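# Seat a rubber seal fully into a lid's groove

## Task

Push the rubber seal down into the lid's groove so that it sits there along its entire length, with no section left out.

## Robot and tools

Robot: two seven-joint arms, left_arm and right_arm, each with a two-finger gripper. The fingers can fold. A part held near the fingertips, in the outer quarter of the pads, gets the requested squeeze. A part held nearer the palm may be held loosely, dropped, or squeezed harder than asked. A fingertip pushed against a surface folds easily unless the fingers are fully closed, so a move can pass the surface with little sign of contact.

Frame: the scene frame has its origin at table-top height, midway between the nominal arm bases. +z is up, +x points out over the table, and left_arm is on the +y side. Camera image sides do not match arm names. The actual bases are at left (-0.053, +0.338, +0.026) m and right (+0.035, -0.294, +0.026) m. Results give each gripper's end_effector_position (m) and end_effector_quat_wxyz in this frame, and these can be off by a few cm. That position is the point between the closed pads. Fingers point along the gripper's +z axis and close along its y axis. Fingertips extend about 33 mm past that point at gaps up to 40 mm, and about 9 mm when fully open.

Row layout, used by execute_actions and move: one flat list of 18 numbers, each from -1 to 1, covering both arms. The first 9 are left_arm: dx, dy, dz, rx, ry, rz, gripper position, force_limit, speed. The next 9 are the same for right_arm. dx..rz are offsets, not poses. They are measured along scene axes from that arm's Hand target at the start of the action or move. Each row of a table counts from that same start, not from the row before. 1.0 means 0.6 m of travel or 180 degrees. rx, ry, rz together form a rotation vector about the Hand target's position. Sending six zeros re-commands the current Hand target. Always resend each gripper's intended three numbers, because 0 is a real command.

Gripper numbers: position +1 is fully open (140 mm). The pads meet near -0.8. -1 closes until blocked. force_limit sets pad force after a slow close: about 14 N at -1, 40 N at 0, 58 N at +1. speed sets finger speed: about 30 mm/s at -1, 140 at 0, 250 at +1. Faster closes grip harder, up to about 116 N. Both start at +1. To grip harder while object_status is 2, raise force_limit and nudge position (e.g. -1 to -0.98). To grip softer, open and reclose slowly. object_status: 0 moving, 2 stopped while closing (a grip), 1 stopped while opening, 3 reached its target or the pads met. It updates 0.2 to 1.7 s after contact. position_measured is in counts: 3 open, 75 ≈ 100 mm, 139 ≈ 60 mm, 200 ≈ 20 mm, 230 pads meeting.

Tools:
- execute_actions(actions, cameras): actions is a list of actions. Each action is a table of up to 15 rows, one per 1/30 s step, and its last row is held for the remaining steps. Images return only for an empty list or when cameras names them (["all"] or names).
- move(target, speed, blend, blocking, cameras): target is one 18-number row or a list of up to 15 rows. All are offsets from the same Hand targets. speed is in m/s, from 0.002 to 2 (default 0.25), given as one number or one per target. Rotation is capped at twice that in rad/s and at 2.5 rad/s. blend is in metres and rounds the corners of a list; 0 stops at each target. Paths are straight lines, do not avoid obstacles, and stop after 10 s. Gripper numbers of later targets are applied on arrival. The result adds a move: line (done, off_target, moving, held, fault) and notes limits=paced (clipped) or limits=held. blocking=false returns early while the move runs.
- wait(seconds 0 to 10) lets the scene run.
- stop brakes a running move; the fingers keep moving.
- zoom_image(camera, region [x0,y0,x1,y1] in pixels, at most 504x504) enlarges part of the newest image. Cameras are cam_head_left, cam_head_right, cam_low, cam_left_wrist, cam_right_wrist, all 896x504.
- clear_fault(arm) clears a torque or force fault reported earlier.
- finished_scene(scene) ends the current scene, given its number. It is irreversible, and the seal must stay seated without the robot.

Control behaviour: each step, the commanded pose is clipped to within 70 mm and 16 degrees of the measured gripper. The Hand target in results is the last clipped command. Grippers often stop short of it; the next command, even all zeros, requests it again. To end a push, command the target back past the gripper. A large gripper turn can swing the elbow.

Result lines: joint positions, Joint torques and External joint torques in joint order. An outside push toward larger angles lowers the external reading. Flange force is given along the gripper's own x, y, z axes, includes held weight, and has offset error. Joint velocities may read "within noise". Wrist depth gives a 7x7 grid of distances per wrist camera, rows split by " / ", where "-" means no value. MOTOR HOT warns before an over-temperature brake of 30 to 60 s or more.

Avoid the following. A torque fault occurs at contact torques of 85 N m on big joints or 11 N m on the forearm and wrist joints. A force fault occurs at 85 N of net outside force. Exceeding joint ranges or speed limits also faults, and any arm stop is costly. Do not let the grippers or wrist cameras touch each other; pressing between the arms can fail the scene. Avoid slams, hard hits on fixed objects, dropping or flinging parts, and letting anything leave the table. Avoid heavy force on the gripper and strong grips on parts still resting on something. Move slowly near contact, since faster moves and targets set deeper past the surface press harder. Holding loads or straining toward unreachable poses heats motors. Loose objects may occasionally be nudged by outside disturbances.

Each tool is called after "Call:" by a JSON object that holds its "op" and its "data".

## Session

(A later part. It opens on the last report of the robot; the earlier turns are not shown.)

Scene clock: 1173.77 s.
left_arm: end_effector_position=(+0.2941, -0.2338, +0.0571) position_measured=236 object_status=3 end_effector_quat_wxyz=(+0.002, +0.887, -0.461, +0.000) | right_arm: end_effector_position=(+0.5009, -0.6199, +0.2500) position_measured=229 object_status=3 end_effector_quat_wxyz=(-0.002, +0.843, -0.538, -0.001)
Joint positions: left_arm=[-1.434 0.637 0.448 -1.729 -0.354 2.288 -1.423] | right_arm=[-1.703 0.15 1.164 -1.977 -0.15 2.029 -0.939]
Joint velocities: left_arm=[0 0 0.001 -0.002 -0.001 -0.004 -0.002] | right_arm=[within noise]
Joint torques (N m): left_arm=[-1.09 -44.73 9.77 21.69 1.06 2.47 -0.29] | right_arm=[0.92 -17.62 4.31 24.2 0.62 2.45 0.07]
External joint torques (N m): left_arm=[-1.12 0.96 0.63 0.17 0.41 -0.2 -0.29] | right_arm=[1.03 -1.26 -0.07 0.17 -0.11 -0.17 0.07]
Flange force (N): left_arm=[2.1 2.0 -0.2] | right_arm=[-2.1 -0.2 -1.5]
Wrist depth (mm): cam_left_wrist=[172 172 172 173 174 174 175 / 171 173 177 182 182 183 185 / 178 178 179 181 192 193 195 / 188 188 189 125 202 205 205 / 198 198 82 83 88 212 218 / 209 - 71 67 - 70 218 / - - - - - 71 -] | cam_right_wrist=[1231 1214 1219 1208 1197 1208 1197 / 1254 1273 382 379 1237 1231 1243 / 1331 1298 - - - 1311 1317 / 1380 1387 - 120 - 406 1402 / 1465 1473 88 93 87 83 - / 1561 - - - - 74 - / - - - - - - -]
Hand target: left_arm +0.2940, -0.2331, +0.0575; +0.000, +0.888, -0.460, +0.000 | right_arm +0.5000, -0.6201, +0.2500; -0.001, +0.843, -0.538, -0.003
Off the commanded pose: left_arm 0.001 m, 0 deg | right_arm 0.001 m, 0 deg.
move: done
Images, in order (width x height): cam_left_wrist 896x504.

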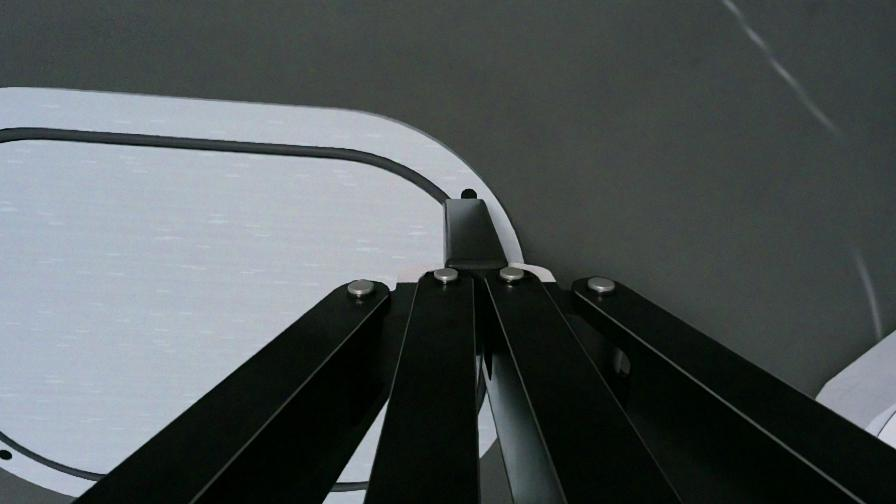

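Call:
{"op": "move", "data": {"target": [[-0.0165,0.0015,-0.01,0,0,0,-1,0,1,0,0,0,0,0,0,-0.8,0,0],[-0.0210,0.0090,-0.0375,0,0,0,-1,0,1,0,0,0,0,0,0,-0.8,0,0],[-0.0165,0.0015,-0.01,0,0,0,-1,0,1,0,0,0,0,0,0,-0.8,0,0],[-0.0327,0.0145,-0.01,0,0,0,-1,0,1,0,0,0,0,0,0,-0.8,0,0],[-0.0372,0.0220,-0.0375,0,0,0,-1,0,1,0,0,0,0,0,0,-0.8,0,0],[-0.0327,0.0145,-0.01,0,0,0,-1,0,1,0,0,0,0,0,0,-0.8,0,0],[-0.0473,0.0338,-0.01,0,0,0,-1,0,1,0,0,0,0,0,0,-0.8,0,0],[-0.0518,0.0413,-0.0375,0,0,0,-1,0,1,0,0,0,0,0,0,-0.8,0,0],[-0.0473,0.0338,-0.01,0,0,0,-1,0,1,0,0,0,0,0,0,-0.8,0,0],[-0.0603,0.0552,-0.01,0,0,0,-1,0,1,0,0,0,0,0,0,-0.8,0,0],[-0.0648,0.0627,-0.0375,0,0,0,-1,0,1,0,0,0,0,0,0,-0.8,0,0],[-0.0603,0.0552,-0.01,0,0,0,-1,0,1,0,0,0,0,0,0,-0.8,0,0],[-0.0743,0.0778,-0.01,0,0,0,-1,0,1,0,0,0,0,0,0,-0.8,0,0],[-0.0788,0.0853,-0.0375,0,0,0,-1,0,1,0,0,0,0,0,0,-0.8,0,0],[-0.0743,0.0778,0,0,0,0,-1,0,1,0,0,0,0,0,0,-0.8,0,0]], "speed": 0.06, "blend": [0.004,0,0.004,0.004,0,0.004,0.004,0,0.004,0.004,0,0.004,0.004,0,0], "cameras": ["cam_left_wrist"]}}

Call:
{"op": "zoom_image", "data": {"camera": "cam_left_wrist", "region": [260, 0, 560, 240]}}

Scene clock: 1205.40 s.
left_arm: end_effector_position=(+0.2495, -0.1870, +0.0570) position_measured=236 object_status=3 end_effector_quat_wxyz=(+0.002, +0.887, -0.461, +0.000) | right_arm: end_effector_position=(+0.5009, -0.6199, +0.2500) position_measured=229 object_status=3 end_effector_quat_wxyz=(-0.002, +0.843, -0.538, -0.001)
Joint positions: left_arm=[-1.538 0.476 0.492 -2.003 -0.332 2.405 -1.439] | right_arm=[-1.703 0.15 1.164 -1.977 -0.15 2.029 -0.939]
Joint velocities: left_arm=[0 0 0 0 0 -0.003 -0.002] | right_arm=[within noise]
Joint torques (N m): left_arm=[-1.11 -38.3 8.33 20.67 1.07 2.46 -0.36] | right_arm=[0.9 -17.66 4.3 24.21 0.61 2.46 0.05]
External joint torques (N m): left_arm=[-1.1 1.1 0.7 0.05 0.48 -0.23 -0.36] | right_arm=[0.83 -1.26 -0.25 0.17 -0.12 -0.16 0.05]
Flange force (N): left_arm=[1.2 2.1 -0.7] | right_arm=[-2.3 0.3 -1.5]
Wrist depth (mm): cam_left_wrist=[160 160 161 162 173 174 175 / 168 169 169 170 183 183 184 / 177 178 179 180 192 193 195 / 187 188 188 125 201 205 203 / 198 197 82 83 88 212 207 / 209 - 71 67 - 70 202 / - - - - - 71 -] | cam_right_wrist=[1214 1197 1231 1197 1203 1192 1197 / 1254 1267 - - 1237 1248 1248 / 1344 1338 - - - 1317 1311 / 1410 1380 403 120 - - 1365 / 1465 1456 88 93 87 82 - / 1561 - - - - 74 441 / - - - - - - -]
Hand target: left_arm +0.2494, -0.1864, +0.0575; +0.000, +0.888, -0.460, +0.000 | right_arm +0.5000, -0.6201, +0.2500; -0.001, +0.843, -0.538, -0.003
Off the commanded pose: left_arm 0.001 m, 0 deg | right_arm 0.001 m, 0 deg.
move: done
Images, in order (width x height): cam_left_wrist 896x504.

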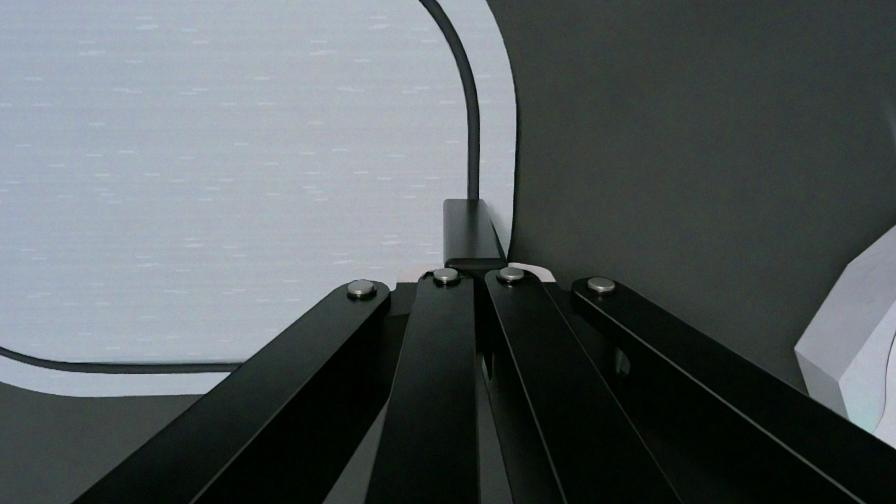

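Scaled by 1.680 from the camera's 896x504 image, which has a finer 1280x720 frame.

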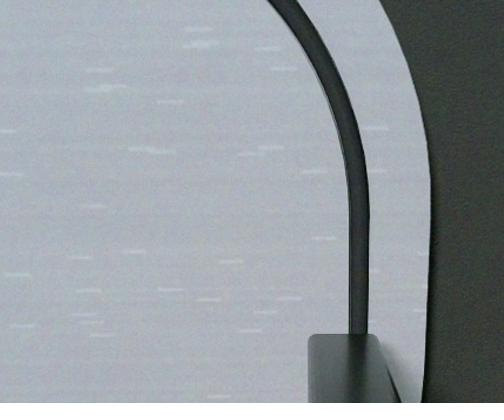

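Call:
{"op": "move", "data": {"target": [[-0.0140,0.0085,-0.01,0,0,0,-1,0,1,0,0,0,0,0,0,-0.8,0,0],[-0.0185,0.0160,-0.0375,0,0,0,-1,0,1,0,0,0,0,0,0,-0.8,0,0],[-0.0140,0.0085,-0.01,0,0,0,-1,0,1,0,0,0,0,0,0,-0.8,0,0],[-0.0238,0.0285,-0.01,0,0,0,-1,0,1,0,0,0,0,0,0,-0.8,0,0],[-0.0283,0.0360,-0.0375,0,0,0,-1,0,1,0,0,0,0,0,0,-0.8,0,0],[-0.0238,0.0285,-0.01,0,0,0,-1,0,1,0,0,0,0,0,0,-0.8,0,0],[-0.0288,0.0520,-0.01,0,0,0,-1,0,1,0,0,0,0,0,0,-0.8,0,0],[-0.0333,0.0595,-0.0375,0,0,0,-1,0,1,0,0,0,0,0,0,-0.8,0,0],[-0.0288,0.0520,-0.01,0,0,0,-1,0,1,0,0,0,0,0,0,-0.8,0,0],[-0.0277,0.0760,-0.01,0,0,0,-1,0,1,0,0,0,0,0,0,-0.8,0,0],[-0.0322,0.0835,-0.0375,0,0,0,-1,0,1,0,0,0,0,0,0,-0.8,0,0],[-0.0277,0.0760,-0.01,0,0,0,-1,0,1,0,0,0,0,0,0,-0.8,0,0],[-0.0202,0.0985,-0.01,0,0,0,-1,0,1,0,0,0,0,0,0,-0.8,0,0],[-0.0247,0.1060,-0.0375,0,0,0,-1,0,1,0,0,0,0,0,0,-0.8,0,0],[-0.0202,0.0985,0,0,0,0,-1,0,1,0,0,0,0,0,0,-0.8,0,0]], "speed": 0.06, "blend": [0.004,0,0.004,0.004,0,0.004,0.004,0,0.004,0.004,0,0.004,0.004,0,0], "cameras": ["cam_left_wrist"]}}

Call:
{"op": "zoom_image", "data": {"camera": "cam_left_wrist", "region": [260, 0, 640, 300]}}

Scene clock: 1236.77 s.
left_arm: end_effector_position=(+0.2374, -0.1278, +0.0570) position_measured=236 object_status=3 end_effector_quat_wxyz=(+0.002, +0.887, -0.461, +0.001) | right_arm: end_effector_position=(+0.5009, -0.6199, +0.2500) position_measured=229 object_status=3 end_effector_quat_wxyz=(-0.002, +0.843, -0.538, -0.001)
Joint positions: left_arm=[-1.573 0.335 0.537 -2.223 -0.288 2.497 -1.424] | right_arm=[-1.703 0.15 1.164 -1.977 -0.15 2.029 -0.939]
Joint velocities: left_arm=[0 0.001 0 0 0 -0.003 -0.005] | right_arm=[within noise]
Joint torques (N m): left_arm=[-1.11 -32.41 5.89 19.86 1.01 2.42 -0.31] | right_arm=[0.92 -17.68 4.36 24.15 0.62 2.46 0.07]
External joint torques (N m): left_arm=[-0.93 0.9 0.4 0.19 0.48 -0.25 -0.31] | right_arm=[0.9 -1.16 -0.16 -0.02 -0.11 -0.18 0.07]
Flange force (N): left_arm=[1.3 1.9 -1.2] | right_arm=[-2.4 0.1 -1.1]
Wrist depth (mm): cam_left_wrist=[160 160 161 162 164 174 175 / 168 168 169 170 174 183 184 / 177 178 179 178 190 193 194 / 187 188 188 137 201 204 205 / 212 210 82 83 88 211 218 / 222 - 71 67 - 70 229 / - - - - - 71 -] | cam_right_wrist=[1203 1197 1140 1186 1197 1192 1186 / 1260 1279 - 370 1243 1248 1260 / 1331 1331 - 389 - 1351 1311 / 1402 1395 - 120 - - 1273 / 1481 1498 88 93 87 82 - / 1524 - - - - 74 - / - - - - - - -]
Hand target: left_arm +0.2373, -0.1273, +0.0575; +0.000, +0.888, -0.460, +0.000 | right_arm +0.5000, -0.6201, +0.2500; -0.001, +0.843, -0.538, -0.003
Off the commanded pose: left_arm 0.001 m, 0 deg | right_arm 0.001 m, 0 deg.
move: done
Images, in order (width x height): cam_left_wrist 896x504.

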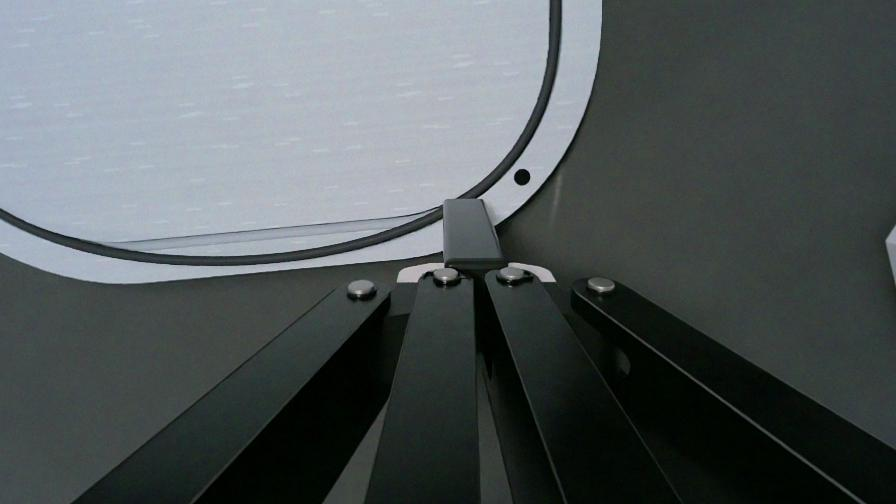

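Scaled by 1.326 from the camera's 896x504 image, which has a finer 1280x720 frame.

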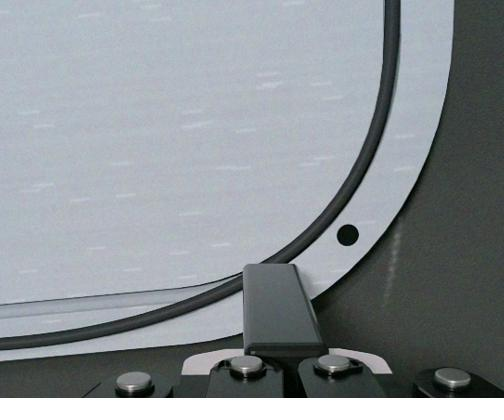

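Call:
{"op": "move", "data": {"target": [0.0975,0.0658,0.0292,0,0,-0.47,-0.324,0,-0.5,0,0,0,0,0,0,-0.8,0,0], "speed": 0.25, "cameras": ["cam_left_wrist"]}}

Call:
{"op": "zoom_image", "data": {"camera": "cam_left_wrist", "region": [300, 0, 640, 260]}}

Scene clock: 1262.80 s.
left_arm: end_effector_position=(+0.2962, -0.0874, +0.0741) position_measured=170 object_status=3 end_effector_quat_wxyz=(+0.001, -0.349, +0.937, +0.000) | right_arm: end_effector_position=(+0.5009, -0.6199, +0.2500) position_measured=229 object_status=3 end_effector_quat_wxyz=(-0.002, +0.843, -0.538, -0.001)
Joint positions: left_arm=[-0.995 0.258 0.093 -2.219 -0.034 2.476 -0.003] | right_arm=[-1.703 0.15 1.164 -1.977 -0.15 2.029 -0.939]
Joint velocities: left_arm=[0 0 0.001 -0.001 0 0 0.006] | right_arm=[within noise]
Joint torques (N m): left_arm=[-0.31 -36.44 0.7 21.01 0.09 2.36 0.02] | right_arm=[0.89 -17.67 4.34 24.19 0.62 2.45 0.06]
External joint torques (N m): left_arm=[-0.24 0.43 -0.21 0.39 -0.37 -0.23 0.02] | right_arm=[0.9 -1.21 -0.16 0.04 -0.11 -0.18 0.06]
Flange force (N): left_arm=[0.4 -2.9 0.4] | right_arm=[-2.5 0.2 -1.3]
Wrist depth (mm): cam_left_wrist=[174 174 175 176 188 189 190 / 183 183 184 184 197 199 200 / 192 193 194 195 208 209 211 / 205 204 202 207 162 221 224 / 223 83 93 219 94 88 234 / - 71 67 234 - 77 67 / - - - 265 - - 67] | cam_right_wrist=[1225 1225 1387 1192 1192 1176 1192 / 1291 1279 - - 1248 1248 1237 / 1338 1351 - - - 1254 1311 / 1410 1425 - 120 - - 1254 / 1481 1440 88 93 87 83 - / 1533 - - - - 74 - / - - - - - - -]
Hand target: left_arm +0.2958, -0.0878, +0.0750; +0.000, -0.347, +0.938, +0.000 | right_arm +0.5000, -0.6201, +0.2500; -0.001, +0.843, -0.538, -0.003
Off the commanded pose: left_arm 0.001 m, 0 deg | right_arm 0.001 m, 0 deg.
move: done
Images, in order (width x height): cam_left_wrist 896x504.

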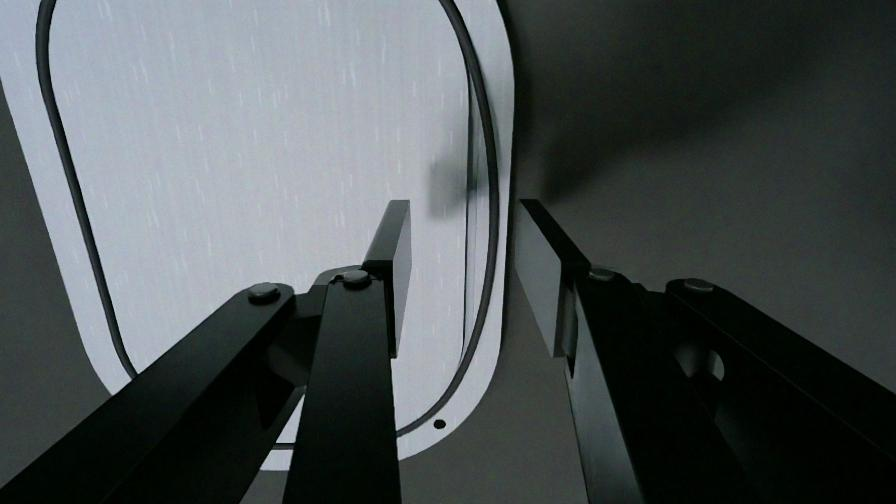

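Scaled by 1.482 from the camera's 896x504 image, which has a finer 1280x720 frame.

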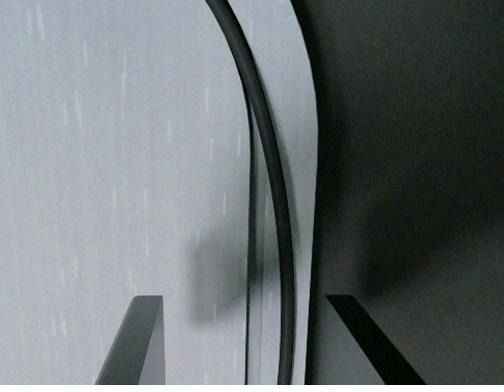

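Call:
{"op": "move", "data": {"target": [[-0.0048,0.0057,-0.0283,0,0,0,-0.324,0,-0.5,0,0,0,0,0,0,-0.8,0,0],[-0.0048,0.0057,-0.0487,0,0,0,-0.324,0,-0.8,0,0,0,0,0,0,-0.8,0,0],[-0.0048,0.0057,-0.0487,0,0,0,-0.73,0,-0.8,0,0,0,0,0,0,-0.8,0,0]], "speed": [0.1,0.04,0.04], "blend": [0.004,0,0], "cameras": ["cam_left_wrist"]}}

Call:
{"op": "zoom_image", "data": {"camera": "cam_left_wrist", "region": [380, 0, 580, 260]}}

Scene clock: 1276.70 s.
left_arm: end_effector_position=(+0.2932, -0.0840, +0.0466) position_measured=221 object_status=0 end_effector_quat_wxyz=(+0.001, -0.348, +0.938, +0.001) | right_arm: end_effector_position=(+0.5009, -0.6199, +0.2500) position_measured=229 object_status=3 end_effector_quat_wxyz=(-0.002, +0.843, -0.538, -0.001)
Joint positions: left_arm=[-0.992 0.305 0.089 -2.237 -0.042 2.539 0.005] | right_arm=[-1.703 0.15 1.164 -1.977 -0.15 2.029 -0.939]
Joint torques (N m): left_arm=[-0.29 -36.28 0.82 19.37 -0.05 2.89 0.1] | right_arm=[0.93 -17.7 4.31 24.2 0.62 2.45 0.07]
External joint torques (N m): left_arm=[-0.46 1.1 -0.44 -0.23 -0.47 0.31 0.1] | right_arm=[0.85 -1.19 -0.25 0.1 -0.1 -0.18 0.07]
Flange force (N): left_arm=[0.5 -1.3 3.3] | right_arm=[-2.1 0.1 -1.3]
Wrist depth (mm): cam_left_wrist=[150 149 150 151 163 163 165 / 157 157 158 159 171 173 174 / 165 165 166 167 180 183 183 / 174 175 176 119 189 192 194 / 184 184 81 83 88 199 205 / 194 67 71 67 - 71 216 / - - - - - 69 -] | cam_right_wrist=[1225 1208 365 1197 1197 1186 1197 / 1279 1267 359 - 1208 1254 1254 / 1317 1344 - - 401 1273 1304 / 1410 1395 - 120 410 - 1331 / 1481 1456 88 93 87 83 - / 1579 - - - - 74 - / - - - - - - -]
Hand target: left_arm +0.2929, -0.0844, +0.0458; +0.000, -0.347, +0.938, +0.000 | right_arm +0.5000, -0.6201, +0.2500; -0.001, +0.843, -0.538, -0.003
Off the commanded pose: left_arm 0.001 m, 0 deg | right_arm 0.001 m, 0 deg.
move: done
Images, in order (width x height): cam_left_wrist 896x504.

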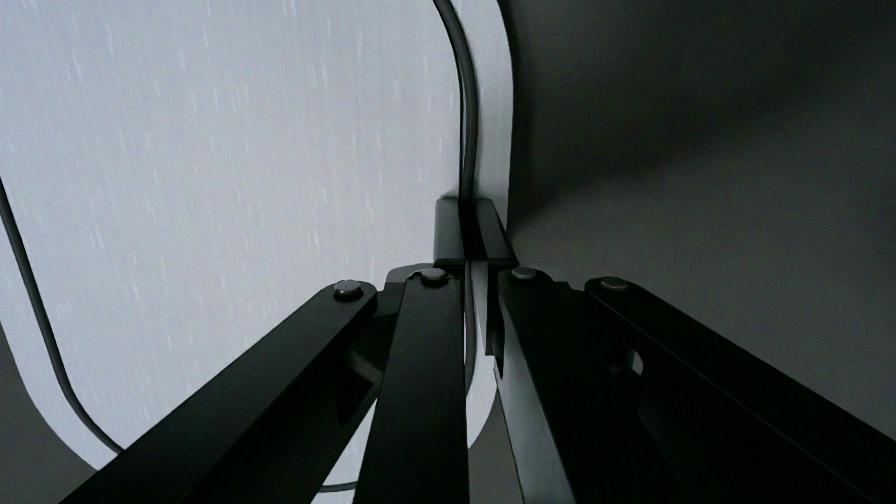

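Scaled by 1.938 from the camera's 896x504 image, which has a finer 1280x720 frame.

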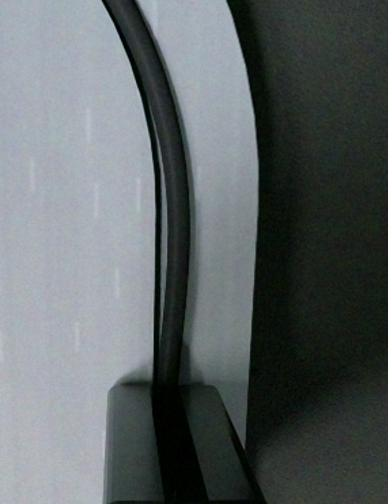

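Call:
{"op": "move", "data": {"target": [[0,0,0.004,0,0,0,-0.73,0,-0.8,0,0,0,0,0,0,-0.8,0,0],[0,0,0.004,0,0,0,-1,0,-1,0,0,0,0,0,0,-0.8,0,0],[0,0,-0.0155,0,0,0,-1,0,-1,0,0,0,0,0,0,-0.8,0,0]], "speed": 0.03, "cameras": ["cam_left_wrist"]}}

Call:
{"op": "zoom_image", "data": {"camera": "cam_left_wrist", "region": [380, 0, 580, 260]}}

Scene clock: 1286.70 s.
left_arm: end_effector_position=(+0.2951, -0.0868, +0.0460) position_measured=228 object_status=2 end_effector_quat_wxyz=(+0.002, -0.348, +0.937, -0.004) | right_arm: end_effector_position=(+0.5009, -0.6199, +0.2500) position_measured=229 object_status=3 end_effector_quat_wxyz=(-0.002, +0.843, -0.538, -0.001)
Joint positions: left_arm=[-0.991 0.309 0.087 -2.236 -0.046 2.552 0.007] | right_arm=[-1.703 0.15 1.164 -1.977 -0.15 2.029 -0.939]
Joint velocities: left_arm=[0 0 0 0 -0.001 0.003 0] | right_arm=[within noise]
Joint torques (N m): left_arm=[-0.3 -27.59 0.62 17.42 -0.03 3.93 0.16] | right_arm=[0.88 -17.69 4.34 24.16 0.62 2.46 0.09]
External joint torques (N m): left_arm=[-0.25 9.87 -0.45 -2.18 -0.45 1.32 0.16] | right_arm=[1 -1.31 -0.03 0.09 -0.1 -0.17 0.09]
Flange force (N): left_arm=[0.3 -12.5 24.7] | right_arm=[-2.8 0.2 -1.5]
Wrist depth (mm): cam_left_wrist=[151 150 150 151 162 163 163 / 157 157 158 158 170 171 172 / 165 166 167 166 180 180 182 / 175 175 176 119 188 191 191 / 185 185 84 83 86 197 204 / 195 - 71 67 - 70 214 / - - - - - 72 -] | cam_right_wrist=[1203 1203 1150 1186 1203 1197 1197 / 1273 1279 - - 1243 1248 1237 / 1331 1311 398 394 389 1273 1298 / 1395 1358 400 120 401 405 1338 / 1490 1465 88 93 87 87 - / 1579 - - - - 74 - / - - - - - - -]
Hand target: left_arm +0.2929, -0.0844, +0.0365; +0.000, -0.347, +0.938, +0.000 | right_arm +0.5000, -0.6201, +0.2500; -0.001, +0.843, -0.538, -0.003
Off the commanded pose: left_arm 0.010 m, 1 deg | right_arm 0.001 m, 0 deg.
move: off_target (left_arm)
Images, in order (width x height): cam_left_wrist 896x504.

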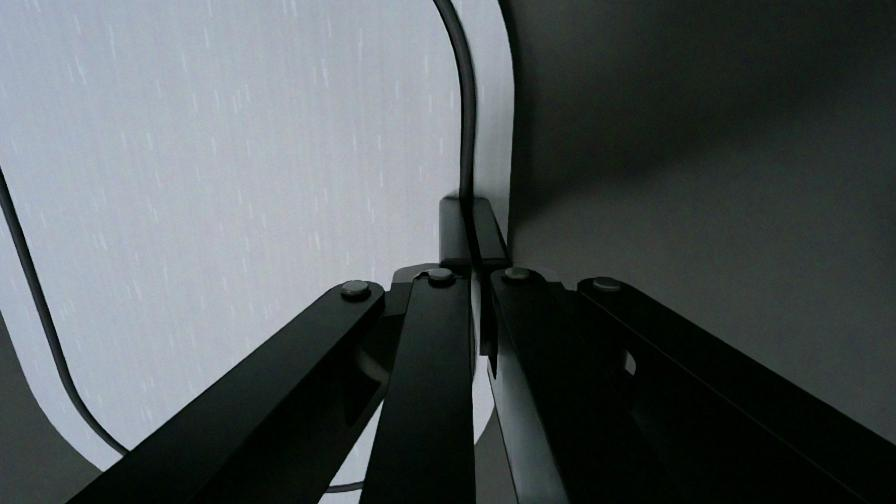

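Scaled by 1.938 from the camera's 896x504 image, which has a finer 1280x720 frame.

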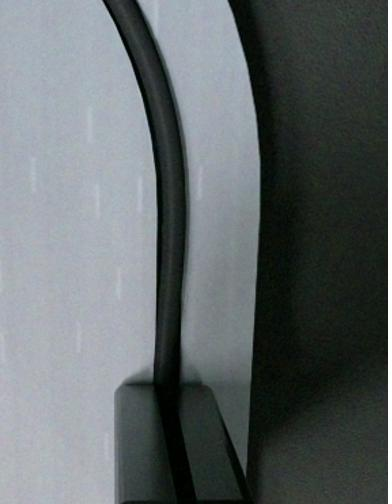

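Call:
{"op": "move", "data": {"target": [[0,0,0.0155,0,0,0,-1,0,-1,0,0,0,0,0,0,-0.8,0,0],[0,0,0.0155,0,0,0,-0.62,0,-0.5,0,0,0,0,0,0,-0.8,0,0],[0,0,0.0195,0,0,0,-0.62,0,-0.5,0,0,0,0,0,0,-0.8,0,0],[0,0,0.0195,0,0,0,-1,0,-1,0,0,0,0,0,0,-0.8,0,0],[-0.003,0.0042,-0.003,0,0,0,-1,0,-1,0,0,0,0,0,0,-0.8,0,0]], "speed": 0.04, "cameras": ["cam_left_wrist"]}}

Call:
{"op": "zoom_image", "data": {"camera": "cam_left_wrist", "region": [380, 0, 580, 260]}}

Scene clock: 1297.53 s.
left_arm: end_effector_position=(+0.2946, -0.0864, +0.0460) position_measured=228 object_status=2 end_effector_quat_wxyz=(+0.002, -0.348, +0.938, -0.005) | right_arm: end_effector_position=(+0.5009, -0.6199, +0.2500) position_measured=229 object_status=3 end_effector_quat_wxyz=(-0.002, +0.843, -0.538, -0.001)
Joint positions: left_arm=[-0.991 0.306 0.087 -2.243 -0.046 2.559 0.007] | right_arm=[-1.703 0.15 1.164 -1.977 -0.15 2.029 -0.939]
Joint torques (N m): left_arm=[-0.24 -26.56 0.7 15.91 -0.07 4.21 0.09] | right_arm=[0.92 -17.67 4.37 24.17 0.6 2.47 0.06]
External joint torques (N m): left_arm=[-0.25 10.83 -0.41 -3.72 -0.49 1.58 0.09] | right_arm=[0.9 -1.22 -0.14 0.08 -0.12 -0.16 0.06]
Flange force (N): left_arm=[0.3 -8.5 27.5] | right_arm=[-2.4 0.2 -1.3]
Wrist depth (mm): cam_left_wrist=[151 150 150 151 162 162 163 / 157 158 158 158 170 171 172 / 166 166 167 167 180 180 181 / 175 176 176 119 187 190 191 / 186 184 84 83 86 196 203 / 195 - 71 67 - 70 213 / - - - - - 72 -] | cam_right_wrist=[1219 1197 1225 1192 1197 1192 1197 / 1273 1260 - - 1231 1248 1243 / 1317 1311 394 - - 1358 1311 / 1395 1387 - 120 - - 1465 / 1507 1473 88 93 87 82 - / 1570 - - - - 74 - / - - - - - - -]
Hand target: left_arm +0.2911, -0.0819, +0.0347; +0.000, -0.347, +0.938, +0.000 | right_arm +0.5000, -0.6201, +0.2500; -0.001, +0.843, -0.538, -0.003
Off the commanded pose: left_arm 0.013 m, 1 deg | right_arm 0.001 m, 0 deg.
move: off_target (left_arm)
Images, in order (width x height): cam_left_wrist 896x504.

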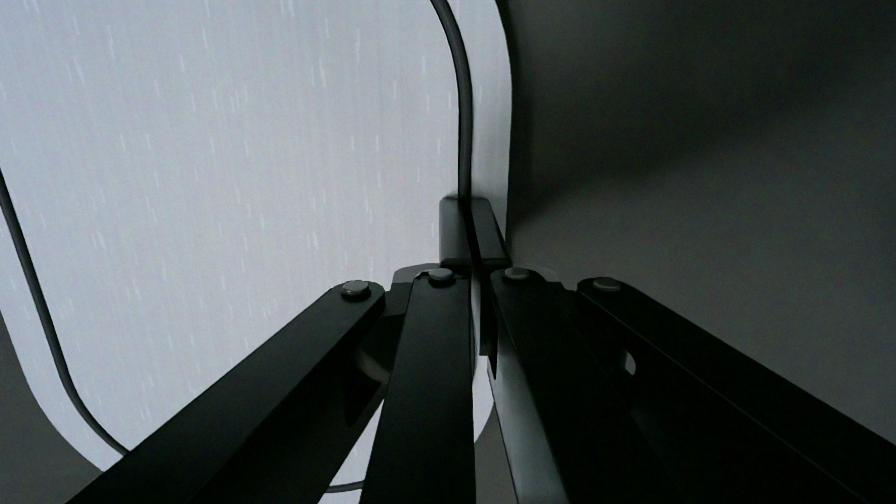

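Scaled by 1.938 from the camera's 896x504 image, which has a finer 1280x720 frame.

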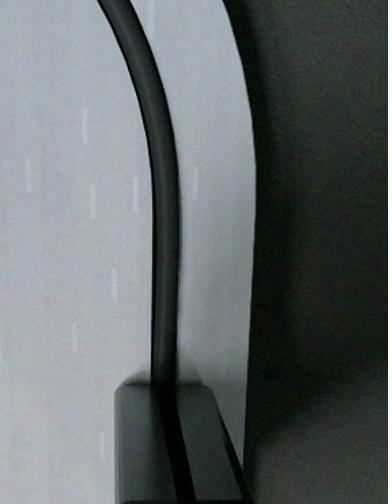

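Call:
{"op": "move", "data": {"target": [[0,0,0.0185,0,0,0,-1,0,-1,0,0,0,0,0,0,-0.8,0,0],[0,0,0.0185,0,0,0,-0.62,0,-0.5,0,0,0,0,0,0,-0.8,0,0],[0,0,0.0295,0,0,0,-0.62,0,-0.5,0,0,0,0,0,0,-0.8,0,0],[0,0,0.0295,0,0,0,-1,0,0,0,0,0,0,0,0,-0.8,0,0],[0,0,0.001,0,0,0,-1,0,0,0,0,0,0,0,0,-0.8,0,0],[0,0,0.0335,0,0,0,-1,0,0,0,0,0,0,0,0,-0.8,0,0]], "speed": 0.05, "cameras": ["cam_left_wrist"]}}

Call:
{"op": "zoom_image", "data": {"camera": "cam_left_wrist", "region": [380, 0, 580, 260]}}

Scene clock: 1309.40 s.
left_arm: end_effector_position=(+0.2913, -0.0839, +0.0550) position_measured=233 object_status=3 end_effector_quat_wxyz=(+0.000, -0.348, +0.938, -0.002) | right_arm: end_effector_position=(+0.5009, -0.6199, +0.2500) position_measured=229 object_status=3 end_effector_quat_wxyz=(-0.002, +0.843, -0.538, -0.001)
Joint positions: left_arm=[-0.991 0.281 0.087 -2.248 -0.046 2.532 0.008] | right_arm=[-1.703 0.15 1.164 -1.977 -0.15 2.029 -0.939]
Joint velocities: left_arm=[0.001 0 0 0 -0.001 -0.005 -0.001] | right_arm=[within noise]
Joint torques (N m): left_arm=[-0.7 -36.47 1.55 19.64 0.92 2.31 -0.16] | right_arm=[0.92 -17.7 4.29 24.18 0.63 2.45 0.03]
External joint torques (N m): left_arm=[-0.78 0.31 0.47 -0.14 0.49 -0.28 -0.16] | right_arm=[0.94 -1.23 -0.19 0.04 -0.1 -0.18 0.03]
Flange force (N): left_arm=[1.2 -0.3 -0.3] | right_arm=[-2.6 0.3 -1.3]
Wrist depth (mm): cam_left_wrist=[158 158 159 159 170 171 172 / 165 165 166 169 179 180 181 / 173 175 175 176 188 190 191 / 183 184 184 125 197 201 202 / 195 193 82 83 88 208 214 / 204 67 71 67 - 70 225 / - - - - - 71 -] | cam_right_wrist=[1214 1225 1317 1192 1208 1197 1197 / 1260 1254 - 375 1260 1231 1260 / 1344 1331 - - 393 1324 1311 / 1425 1387 407 131 - 406 1410 / 1465 1507 88 93 87 83 - / 1542 - - - - 74 - / - - - - - - -]
Hand target: left_arm +0.2911, -0.0819, +0.0548; +0.000, -0.347, +0.938, +0.000 | right_arm +0.5000, -0.6201, +0.2500; -0.001, +0.843, -0.538, -0.003
Off the commanded pose: left_arm 0.002 m, 0 deg | right_arm 0.001 m, 0 deg.
move: done; target 2's new numbers were sent with left_arm's hand 0.004 m and 1 deg from that target
Images, in order (width x height): cam_left_wrist 896x504.

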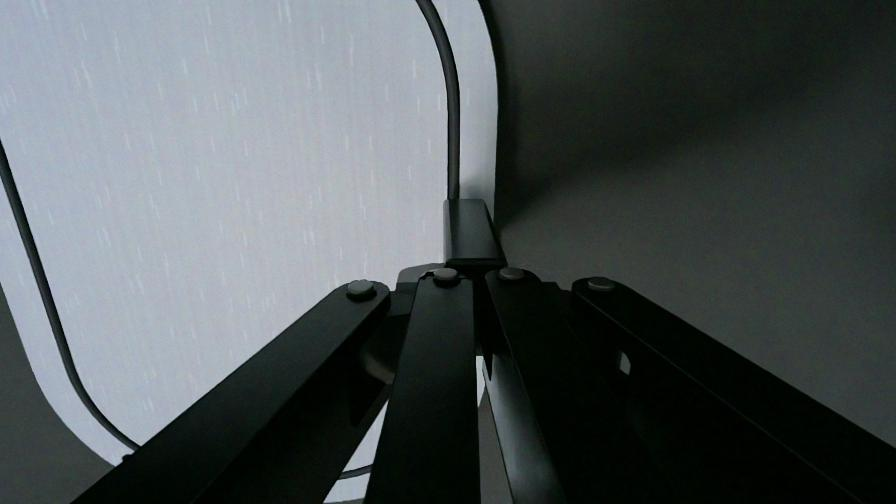

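Scaled by 1.938 from the camera's 896x504 image, which has a finer 1280x720 frame.

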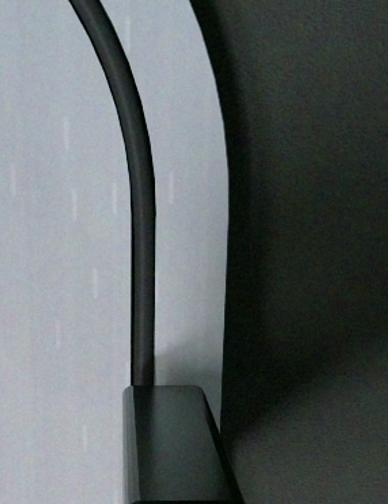

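Call:
{"op": "move", "data": {"target": [[-0.0160,-0.0213,-0.0038,0,0,0,-1,0,0,0,0,0,0,0,0,-0.8,0,0],[-0.0197,-0.0173,-0.033,0,0,0,-1,0,0,0,0,0,0,0,0,-0.8,0,0],[-0.0160,-0.0213,-0.0038,0,0,0,-1,0,0,0,0,0,0,0,0,-0.8,0,0],[-0.0368,-0.0380,-0.0038,0,0,0,-1,0,0,0,0,0,0,0,0,-0.8,0,0],[-0.0405,-0.0340,-0.033,0,0,0,-1,0,0,0,0,0,0,0,0,-0.8,0,0],[-0.0368,-0.0380,-0.0038,0,0,0,-1,0,0,0,0,0,0,0,0,-0.8,0,0],[-0.0615,-0.0593,-0.0038,0,0,0,-1,0,0,0,0,0,0,0,0,-0.8,0,0],[-0.0652,-0.0553,-0.033,0,0,0,-1,0,0,0,0,0,0,0,0,-0.8,0,0],[-0.0615,-0.0593,-0.0038,0,0,0,-1,0,0,0,0,0,0,0,0,-0.8,0,0],[-0.0778,-0.0867,-0.0038,0,0,0,-1,0,0,0,0,0,0,0,0,-0.8,0,0],[-0.0815,-0.0827,-0.033,0,0,0,-1,0,0,0,0,0,0,0,0,-0.8,0,0],[-0.0778,-0.0867,-0.0038,0,0,0,-1,0,0,0,0,0,0,0,0,-0.8,0,0],[-0.0835,-0.1100,-0.0038,0,0,0,-1,0,0,0,0,0,0,0,0,-0.8,0,0],[-0.0872,-0.1060,-0.033,0,0,0,-1,0,0,0,0,0,0,0,0,-0.8,0,0],[-0.0835,-0.1100,0.01,0,0,0,-1,0,0,0,0,0,0,0,0,-0.8,0,0]], "speed": 0.06, "blend": [0.004,0,0.004,0.004,0,0.004,0.004,0,0.004,0.004,0,0.004,0.004,0,0], "cameras": ["cam_left_wrist"]}}

Call:
{"op": "zoom_image", "data": {"camera": "cam_left_wrist", "region": [200, 0, 600, 300]}}

Scene clock: 1346.33 s.
left_arm: end_effector_position=(+0.2410, -0.1487, +0.0605) position_measured=233 object_status=3 end_effector_quat_wxyz=(-0.001, -0.346, +0.938, -0.001) | right_arm: end_effector_position=(+0.5009, -0.6199, +0.2500) position_measured=229 object_status=3 end_effector_quat_wxyz=(-0.002, +0.843, -0.538, -0.001)
Joint positions: left_arm=[-1.125 0.327 0.081 -2.157 -0.047 2.484 -0.13] | right_arm=[-1.703 0.15 1.164 -1.977 -0.15 2.029 -0.939]
Joint velocities: left_arm=[0.001 0 0 0.001 0 -0.005 -0.003] | right_arm=[within noise]
Joint torques (N m): left_arm=[-1.07 -38.18 1.69 20.56 0.84 2.41 -0.31] | right_arm=[0.96 -17.7 4.37 24.18 0.62 2.45 0.08]
External joint torques (N m): left_arm=[-1.11 0.47 0.55 0.27 0.38 -0.16 -0.31] | right_arm=[0.9 -1.25 -0.19 0.06 -0.11 -0.18 0.08]
Flange force (N): left_arm=[2.2 -1.7 0.2] | right_arm=[-2.5 0.2 -1.3]
Wrist depth (mm): cam_left_wrist=[173 173 174 175 176 177 178 / 181 174 179 184 185 186 187 / 180 180 181 186 194 196 197 / 189 190 190 125 204 207 208 / 200 199 82 83 88 214 221 / 212 - 71 67 - 70 232 / - - - - - 71 -] | cam_right_wrist=[1219 1214 1214 1192 1197 1197 1197 / 1273 1260 - - 1254 1248 1243 / 1331 1338 - - - 1298 1317 / 1410 1410 406 120 - - 417 / 1465 1440 88 93 87 82 - / 1561 - - - - 74 - / - - - - - - -]
Hand target: left_arm +0.2410, -0.1479, +0.0608; +0.000, -0.347, +0.938, +0.000 | right_arm +0.5000, -0.6201, +0.2500; -0.001, +0.843, -0.538, -0.003
Off the commanded pose: left_arm 0.001 m, 0 deg | right_arm 0.001 m, 0 deg.
move: done
Images, in order (width x height): cam_left_wrist 896x504.

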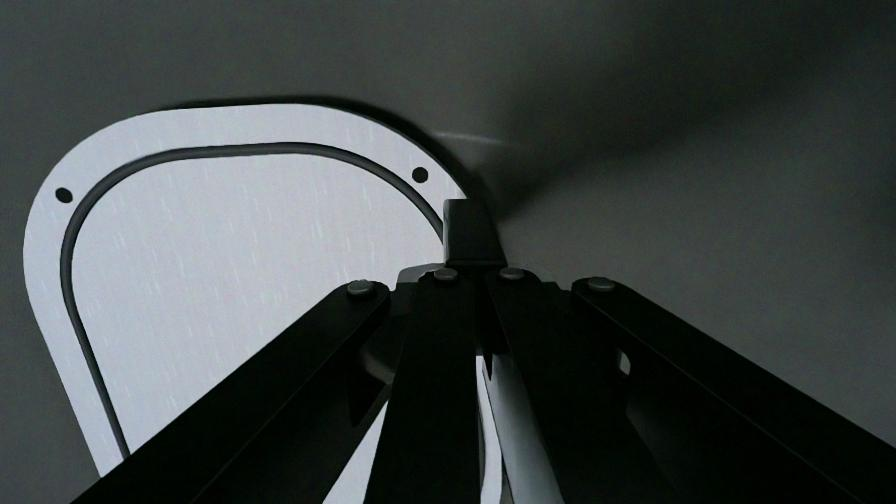

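Scaled by 1.260 from the camera's 896x504 image, which has a finer 1280x720 frame.

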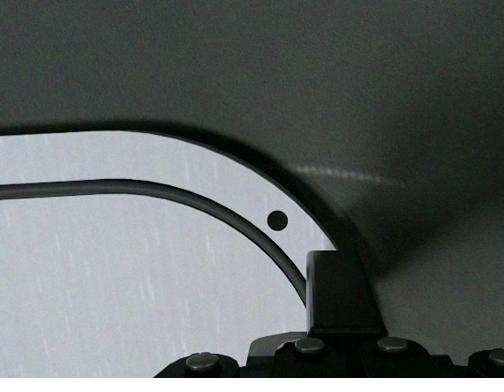

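Call:
{"op": "move", "data": {"target": [[0.0052,-0.0703,-0.0138,0,0,0,-1,0,0,0,0,0,0,0,0,-0.8,0,0],[0.0002,-0.0618,-0.043,0,0,0,-1,0,0,0,0,0,0,0,0,-0.8,0,0],[0.0052,-0.0703,-0.0138,0,0,0,-1,0,0,0,0,0,0,0,0,-0.8,0,0],[0.0025,-0.0465,-0.0138,0,0,0,-1,0,0,0,0,0,0,0,0,-0.8,0,0],[-0.0025,-0.0380,-0.043,0,0,0,-1,0,0,0,0,0,0,0,0,-0.8,0,0],[0.0025,-0.0465,-0.0138,0,0,0,-1,0,0,0,0,0,0,0,0,-0.8,0,0],[0.0062,-0.0228,-0.0138,0,0,0,-1,0,0,0,0,0,0,0,0,-0.8,0,0],[0.0012,-0.0143,-0.043,0,0,0,-1,0,0,0,0,0,0,0,0,-0.8,0,0],[0.0062,-0.0228,-0.0138,0,0,0,-1,0,0,0,0,0,0,0,0,-0.8,0,0],[0.0158,-0.0010,-0.0138,0,0,0,-1,0,0,0,0,0,0,0,0,-0.8,0,0],[0.0108,0.0075,-0.043,0,0,0,-1,0,0,0,0,0,0,0,0,-0.8,0,0],[0.0158,-0.0010,-0.0138,0,0,0,-1,0,0,0,0,0,0,0,0,-0.8,0,0],[0.0308,0.0177,-0.0138,0,0,0,-1,0,0,0,0,0,0,0,0,-0.8,0,0],[0.0258,0.0262,-0.043,0,0,0,-1,0,0,0,0,0,0,0,0,-0.8,0,0],[0.0308,0.0177,0,0,0,0,-1,0,0,0,0,0,0,0,0,-0.8,0,0]], "speed": 0.06, "blend": [0.004,0,0.004,0.004,0,0.004,0.004,0,0.004,0.004,0,0.004,0.004,0,0], "cameras": ["cam_left_wrist"]}}

Call:
{"op": "zoom_image", "data": {"camera": "cam_left_wrist", "region": [200, 0, 600, 300]}}

Scene clock: 1381.87 s.
left_arm: end_effector_position=(+0.2585, -0.1387, +0.0606) position_measured=233 object_status=3 end_effector_quat_wxyz=(-0.001, -0.349, +0.937, -0.001) | right_arm: end_effector_position=(+0.5009, -0.6199, +0.2500) position_measured=229 object_status=3 end_effector_quat_wxyz=(-0.002, +0.843, -0.538, -0.001)
Joint positions: left_arm=[-1.09 0.329 0.082 -2.153 -0.047 2.483 -0.099] | right_arm=[-1.703 0.15 1.164 -1.977 -0.15 2.029 -0.939]
Joint velocities: left_arm=[-0.001 0 -0.001 0 0.001 -0.005 0] | right_arm=[within noise]
Joint torques (N m): left_arm=[-0.68 -38.25 1.62 20.62 0.94 2.36 -0.01] | right_arm=[0.89 -17.69 4.32 24.15 0.63 2.45 0.04]
External joint torques (N m): left_arm=[-0.69 0.76 0.47 0.06 0.48 -0.26 -0.01] | right_arm=[0.89 -1.21 -0.17 0.04 -0.09 -0.18 0.04]
Flange force (N): left_arm=[1.1 -2.1 0.7] | right_arm=[-2.6 0.4 -1.3]
Wrist depth (mm): cam_left_wrist=[173 170 172 175 175 176 178 / 172 171 171 180 184 185 187 / 179 180 181 183 194 196 197 / 189 190 191 125 204 207 209 / 200 200 82 83 88 214 221 / 221 - 71 67 - 70 232 / - - - - - 71 -] | cam_right_wrist=[1214 1219 1285 1181 1197 1186 1186 / 1273 1254 - - 1219 1254 1260 / 1331 1331 394 - - 1285 1304 / 1380 1402 - 119 408 - 1291 / 1473 1448 88 93 87 82 - / 1579 - - - - 74 - / - - - - - - -]
Hand target: left_arm +0.2595, -0.1372, +0.0608; +0.000, -0.347, +0.938, +0.000 | right_arm +0.5000, -0.6201, +0.2500; -0.001, +0.843, -0.538, -0.003
Off the commanded pose: left_arm 0.002 m, 0 deg | right_arm 0.001 m, 0 deg.
move: done
Images, in order (width x height): cam_left_wrist 896x504.

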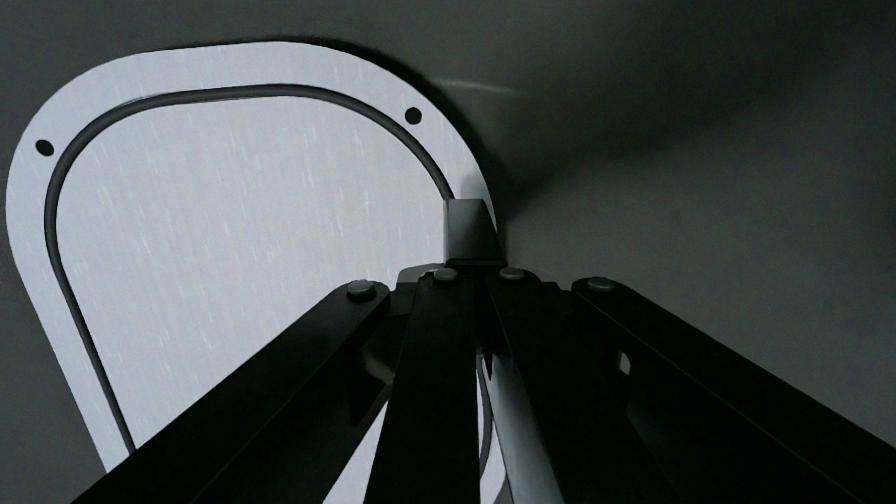

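Scaled by 1.260 from the camera's 896x504 image, which has a finer 1280x720 frame.

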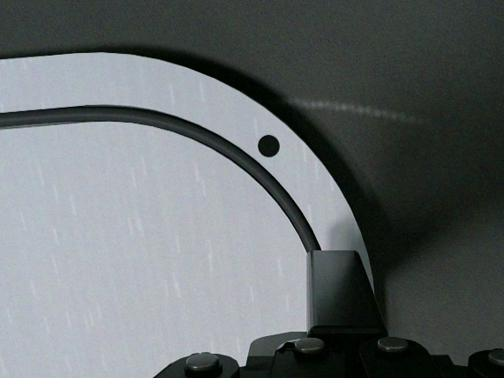

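Call:
{"op": "move", "data": {"target": [0.0405,0.0302,0,0,0,0.5267,-1,0,0,0,0,0,0,0,0,-0.8,0,0], "speed": 0.6, "cameras": ["cam_left_wrist"]}}

Call:
{"op": "zoom_image", "data": {"camera": "cam_left_wrist", "region": [100, 100, 600, 340]}}

Scene clock: 1399.97 s.
left_arm: end_effector_position=(+0.2845, -0.1191, +0.0610) position_measured=233 object_status=3 end_effector_quat_wxyz=(+0.000, +0.924, -0.383, +0.001) | right_arm: end_effector_position=(+0.5009, -0.6199, +0.2500) position_measured=229 object_status=3 end_effector_quat_wxyz=(-0.002, +0.843, -0.538, -0.001)
Joint positions: left_arm=[-1.609 0.41 0.661 -2.145 -0.388 2.44 -1.454] | right_arm=[-1.703 0.15 1.164 -1.977 -0.15 2.029 -0.939]
Joint velocities: left_arm=[-0.001 -0.001 -0.001 0 0 -0.001 -0.006] | right_arm=[within noise]
Joint torques (N m): left_arm=[-0.98 -31.8 8.69 20.15 0.13 2.46 -0.36] | right_arm=[0.92 -17.67 4.36 24.17 0.62 2.46 0.05]
External joint torques (N m): left_arm=[-0.92 1.43 0.51 0.46 -0.43 -0.2 -0.36] | right_arm=[0.94 -1.16 -0.13 -0.02 -0.11 -0.18 0.05]
Flange force (N): left_arm=[3.9 2.3 1.3] | right_arm=[-2.4 0.1 -1.1]
Wrist depth (mm): cam_left_wrist=[165 163 166 166 167 167 179 / 173 175 174 174 175 177 188 / 184 183 183 184 184 195 198 / 205 195 194 125 193 208 210 / 217 216 82 83 88 216 222 / 228 - 71 67 - 70 233 / - - - - - 71 -] | cam_right_wrist=[1214 1208 1170 1197 1181 1197 1197 / 1260 1260 - - 1260 1219 1237 / 1351 1331 395 - - 1254 1304 / 1402 1402 413 120 - - 1387 / 1490 1433 88 93 87 87 424 / 1579 - - - - 74 - / - - - - - - -]
Hand target: left_arm +0.2838, -0.1191, +0.0608; +0.000, +0.925, -0.379, +0.000 | right_arm +0.5000, -0.6201, +0.2500; -0.001, +0.843, -0.538, -0.003
Off the commanded pose: left_arm 0.001 m, 1 deg | right_arm 0.001 m, 0 deg.
move: done; limits=paced
Images, in order (width x height): cam_left_wrist 896x504.

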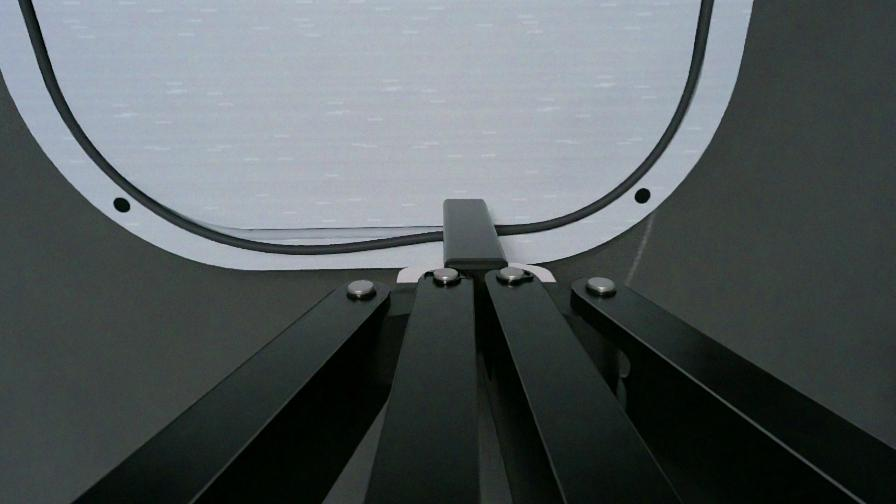

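Scaled by 1.008 from the camera's 896x504 image, which has a finer 1280x720 frame.

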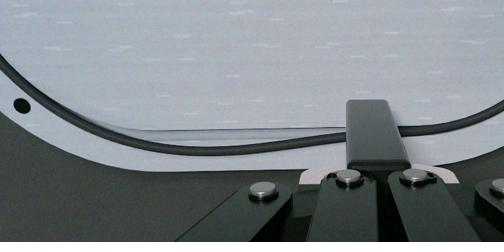

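Call:
{"op": "move", "data": {"target": [0.073,0.0743,0.0153,0,0,-0.4944,-0.324,0,0,0,0,0,0,0,0,-0.8,0,0], "speed": 0.5, "cameras": ["cam_left_wrist"]}}

Call:
{"op": "zoom_image", "data": {"camera": "cam_left_wrist", "region": [380, 0, 600, 300]}}

Scene clock: 1422.20 s.
left_arm: end_effector_position=(+0.3279, -0.0741, +0.0691) position_measured=170 object_status=3 end_effector_quat_wxyz=(+0.001, -0.396, +0.918, +0.000) | right_arm: end_effector_position=(+0.5009, -0.6199, +0.2500) position_measured=229 object_status=3 end_effector_quat_wxyz=(-0.002, +0.843, -0.538, -0.001)
Joint positions: left_arm=[-0.973 0.295 0.13 -2.18 -0.056 2.472 -0.031] | right_arm=[-1.703 0.15 1.164 -1.977 -0.15 2.029 -0.939]
Joint velocities: left_arm=[-0.001 -0.001 -0.002 0.001 0 -0.001 0.007] | right_arm=[within noise]
Joint torques (N m): left_arm=[-0.33 -37.43 1.22 21.04 0.27 2.38 0.12] | right_arm=[0.89 -17.69 4.36 24.21 0.61 2.45 0.06]
External joint torques (N m): left_arm=[-0.31 0.38 -0.22 0.48 -0.19 -0.21 0.12] | right_arm=[0.91 -1.29 -0.11 0.18 -0.12 -0.16 0.06]
Flange force (N): left_arm=[0.4 -3.0 0.3] | right_arm=[-2.5 0.2 -1.6]
Wrist depth (mm): cam_left_wrist=[169 170 171 171 182 184 185 / 178 178 179 180 193 194 195 / 187 190 189 190 203 205 206 / 198 199 197 199 163 216 218 / 217 83 93 214 94 88 228 / - 71 67 242 - 77 67 / - - - 259 - - 67] | cam_right_wrist=[1208 1225 1203 1186 1219 1181 1186 / 1285 1260 - 370 1267 1248 1254 / 1344 1324 - - 391 1304 1317 / 1425 1402 - 121 121 413 1351 / 1481 1465 88 93 87 87 412 / 1533 - - - - 74 - / - - - - - - -]
Hand target: left_arm +0.3276, -0.0745, +0.0700; +0.000, -0.394, +0.919, +0.000 | right_arm +0.5000, -0.6201, +0.2500; -0.001, +0.843, -0.538, -0.003
Off the commanded pose: left_arm 0.001 m, 0 deg | right_arm 0.001 m, 0 deg.
move: done; limits=paced
Images, in order (width x height): cam_left_wrist 896x504.

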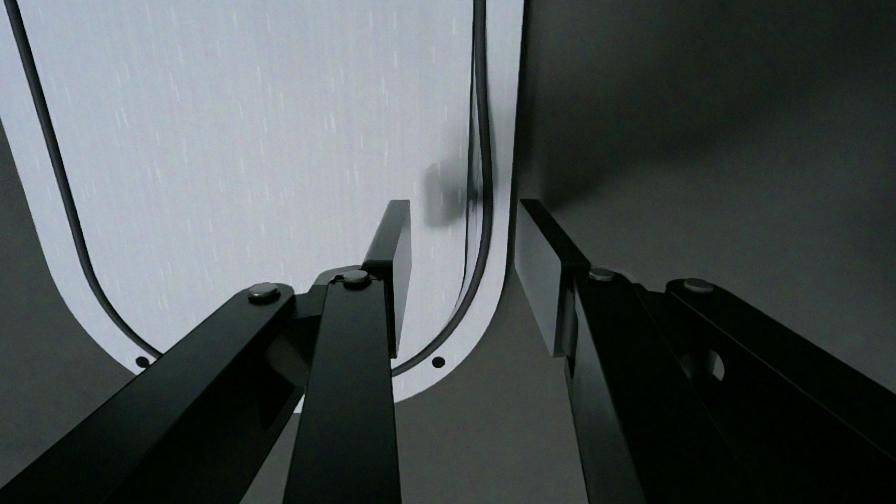

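Scaled by 1.680 from the camera's 896x504 image, which has a finer 1280x720 frame.

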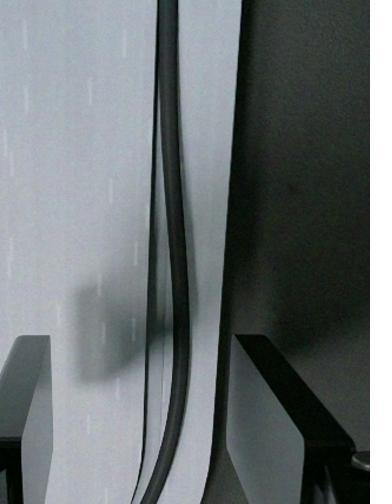

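Call:
{"op": "move", "data": {"target": [[-0.0048,0.0045,-0.02,0,0,-0.0133,-0.324,0,-0.5,0,0,0,0,0,0,-0.8,0,0],[-0.0048,0.0045,-0.0403,0,0,-0.0133,-0.324,0,-0.5,0,0,0,0,0,0,-0.8,0,0],[-0.0048,0.0045,-0.0403,0,0,-0.0133,-0.73,0,-0.7,0,0,0,0,0,0,-0.8,0,0]], "speed": [0.1,0.05,0.05], "blend": [0.004,0,0], "cameras": ["cam_left_wrist"]}}

Call:
{"op": "zoom_image", "data": {"camera": "cam_left_wrist", "region": [380, 0, 580, 260]}}

Scene clock: 1440.70 s.
left_arm: end_effector_position=(+0.3247, -0.0714, +0.0464) position_measured=221 object_status=0 end_effector_quat_wxyz=(+0.001, -0.376, +0.927, +0.002) | right_arm: end_effector_position=(+0.5009, -0.6199, +0.2500) position_measured=229 object_status=3 end_effector_quat_wxyz=(-0.002, +0.843, -0.538, -0.001)
Joint positions: left_arm=[-0.956 0.333 0.111 -2.195 -0.058 2.522 0.014] | right_arm=[-1.703 0.15 1.164 -1.977 -0.15 2.029 -0.939]
Joint torques (N m): left_arm=[-0.29 -37.42 1.24 19.68 0.08 2.89 0.12] | right_arm=[0.87 -17.67 4.37 24.19 0.62 2.45 0.05]
External joint torques (N m): left_arm=[-0.22 0.86 -0.14 -0.14 -0.35 0.31 0.12] | right_arm=[0.88 -1.18 -0.13 0 -0.11 -0.2 0.05]
Flange force (N): left_arm=[0.0 -1.1 2.7] | right_arm=[-2.6 0.3 -1.3]
Wrist depth (mm): cam_left_wrist=[150 149 150 151 163 163 165 / 156 157 158 158 171 172 174 / 165 165 167 167 180 183 183 / 174 175 176 125 189 192 194 / 184 184 81 83 88 199 206 / 194 67 71 67 - 71 216 / - - - - - 69 -] | cam_right_wrist=[1225 1203 1237 1192 1186 1203 1192 / 1285 1267 - - 1237 1260 1243 / 1324 1331 - - - 1291 1291 / 1417 1395 423 120 - - 1351 / 1490 1473 94 93 87 83 - / 1561 - - - - 74 - / - - - - - - -]
Hand target: left_arm +0.3247, -0.0718, +0.0458; +0.000, -0.375, +0.927, +0.000 | right_arm +0.5000, -0.6201, +0.2500; -0.001, +0.843, -0.538, -0.003
Off the commanded pose: left_arm 0.001 m, 0 deg | right_arm 0.001 m, 0 deg.
move: done
Images, in order (width x height): cam_left_wrist 896x504.

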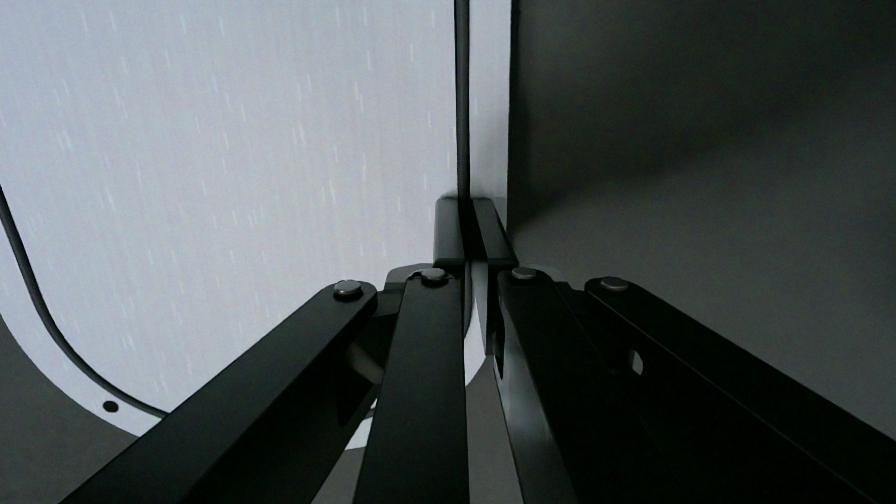

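Scaled by 1.938 from the camera's 896x504 image, which has a finer 1280x720 frame.

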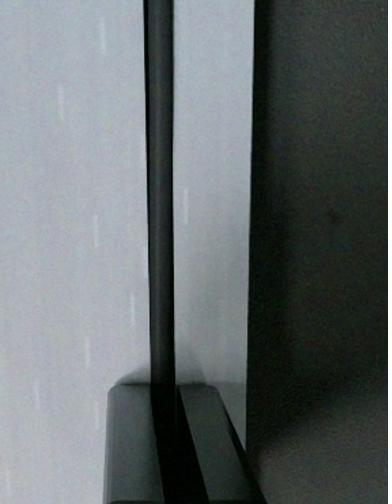

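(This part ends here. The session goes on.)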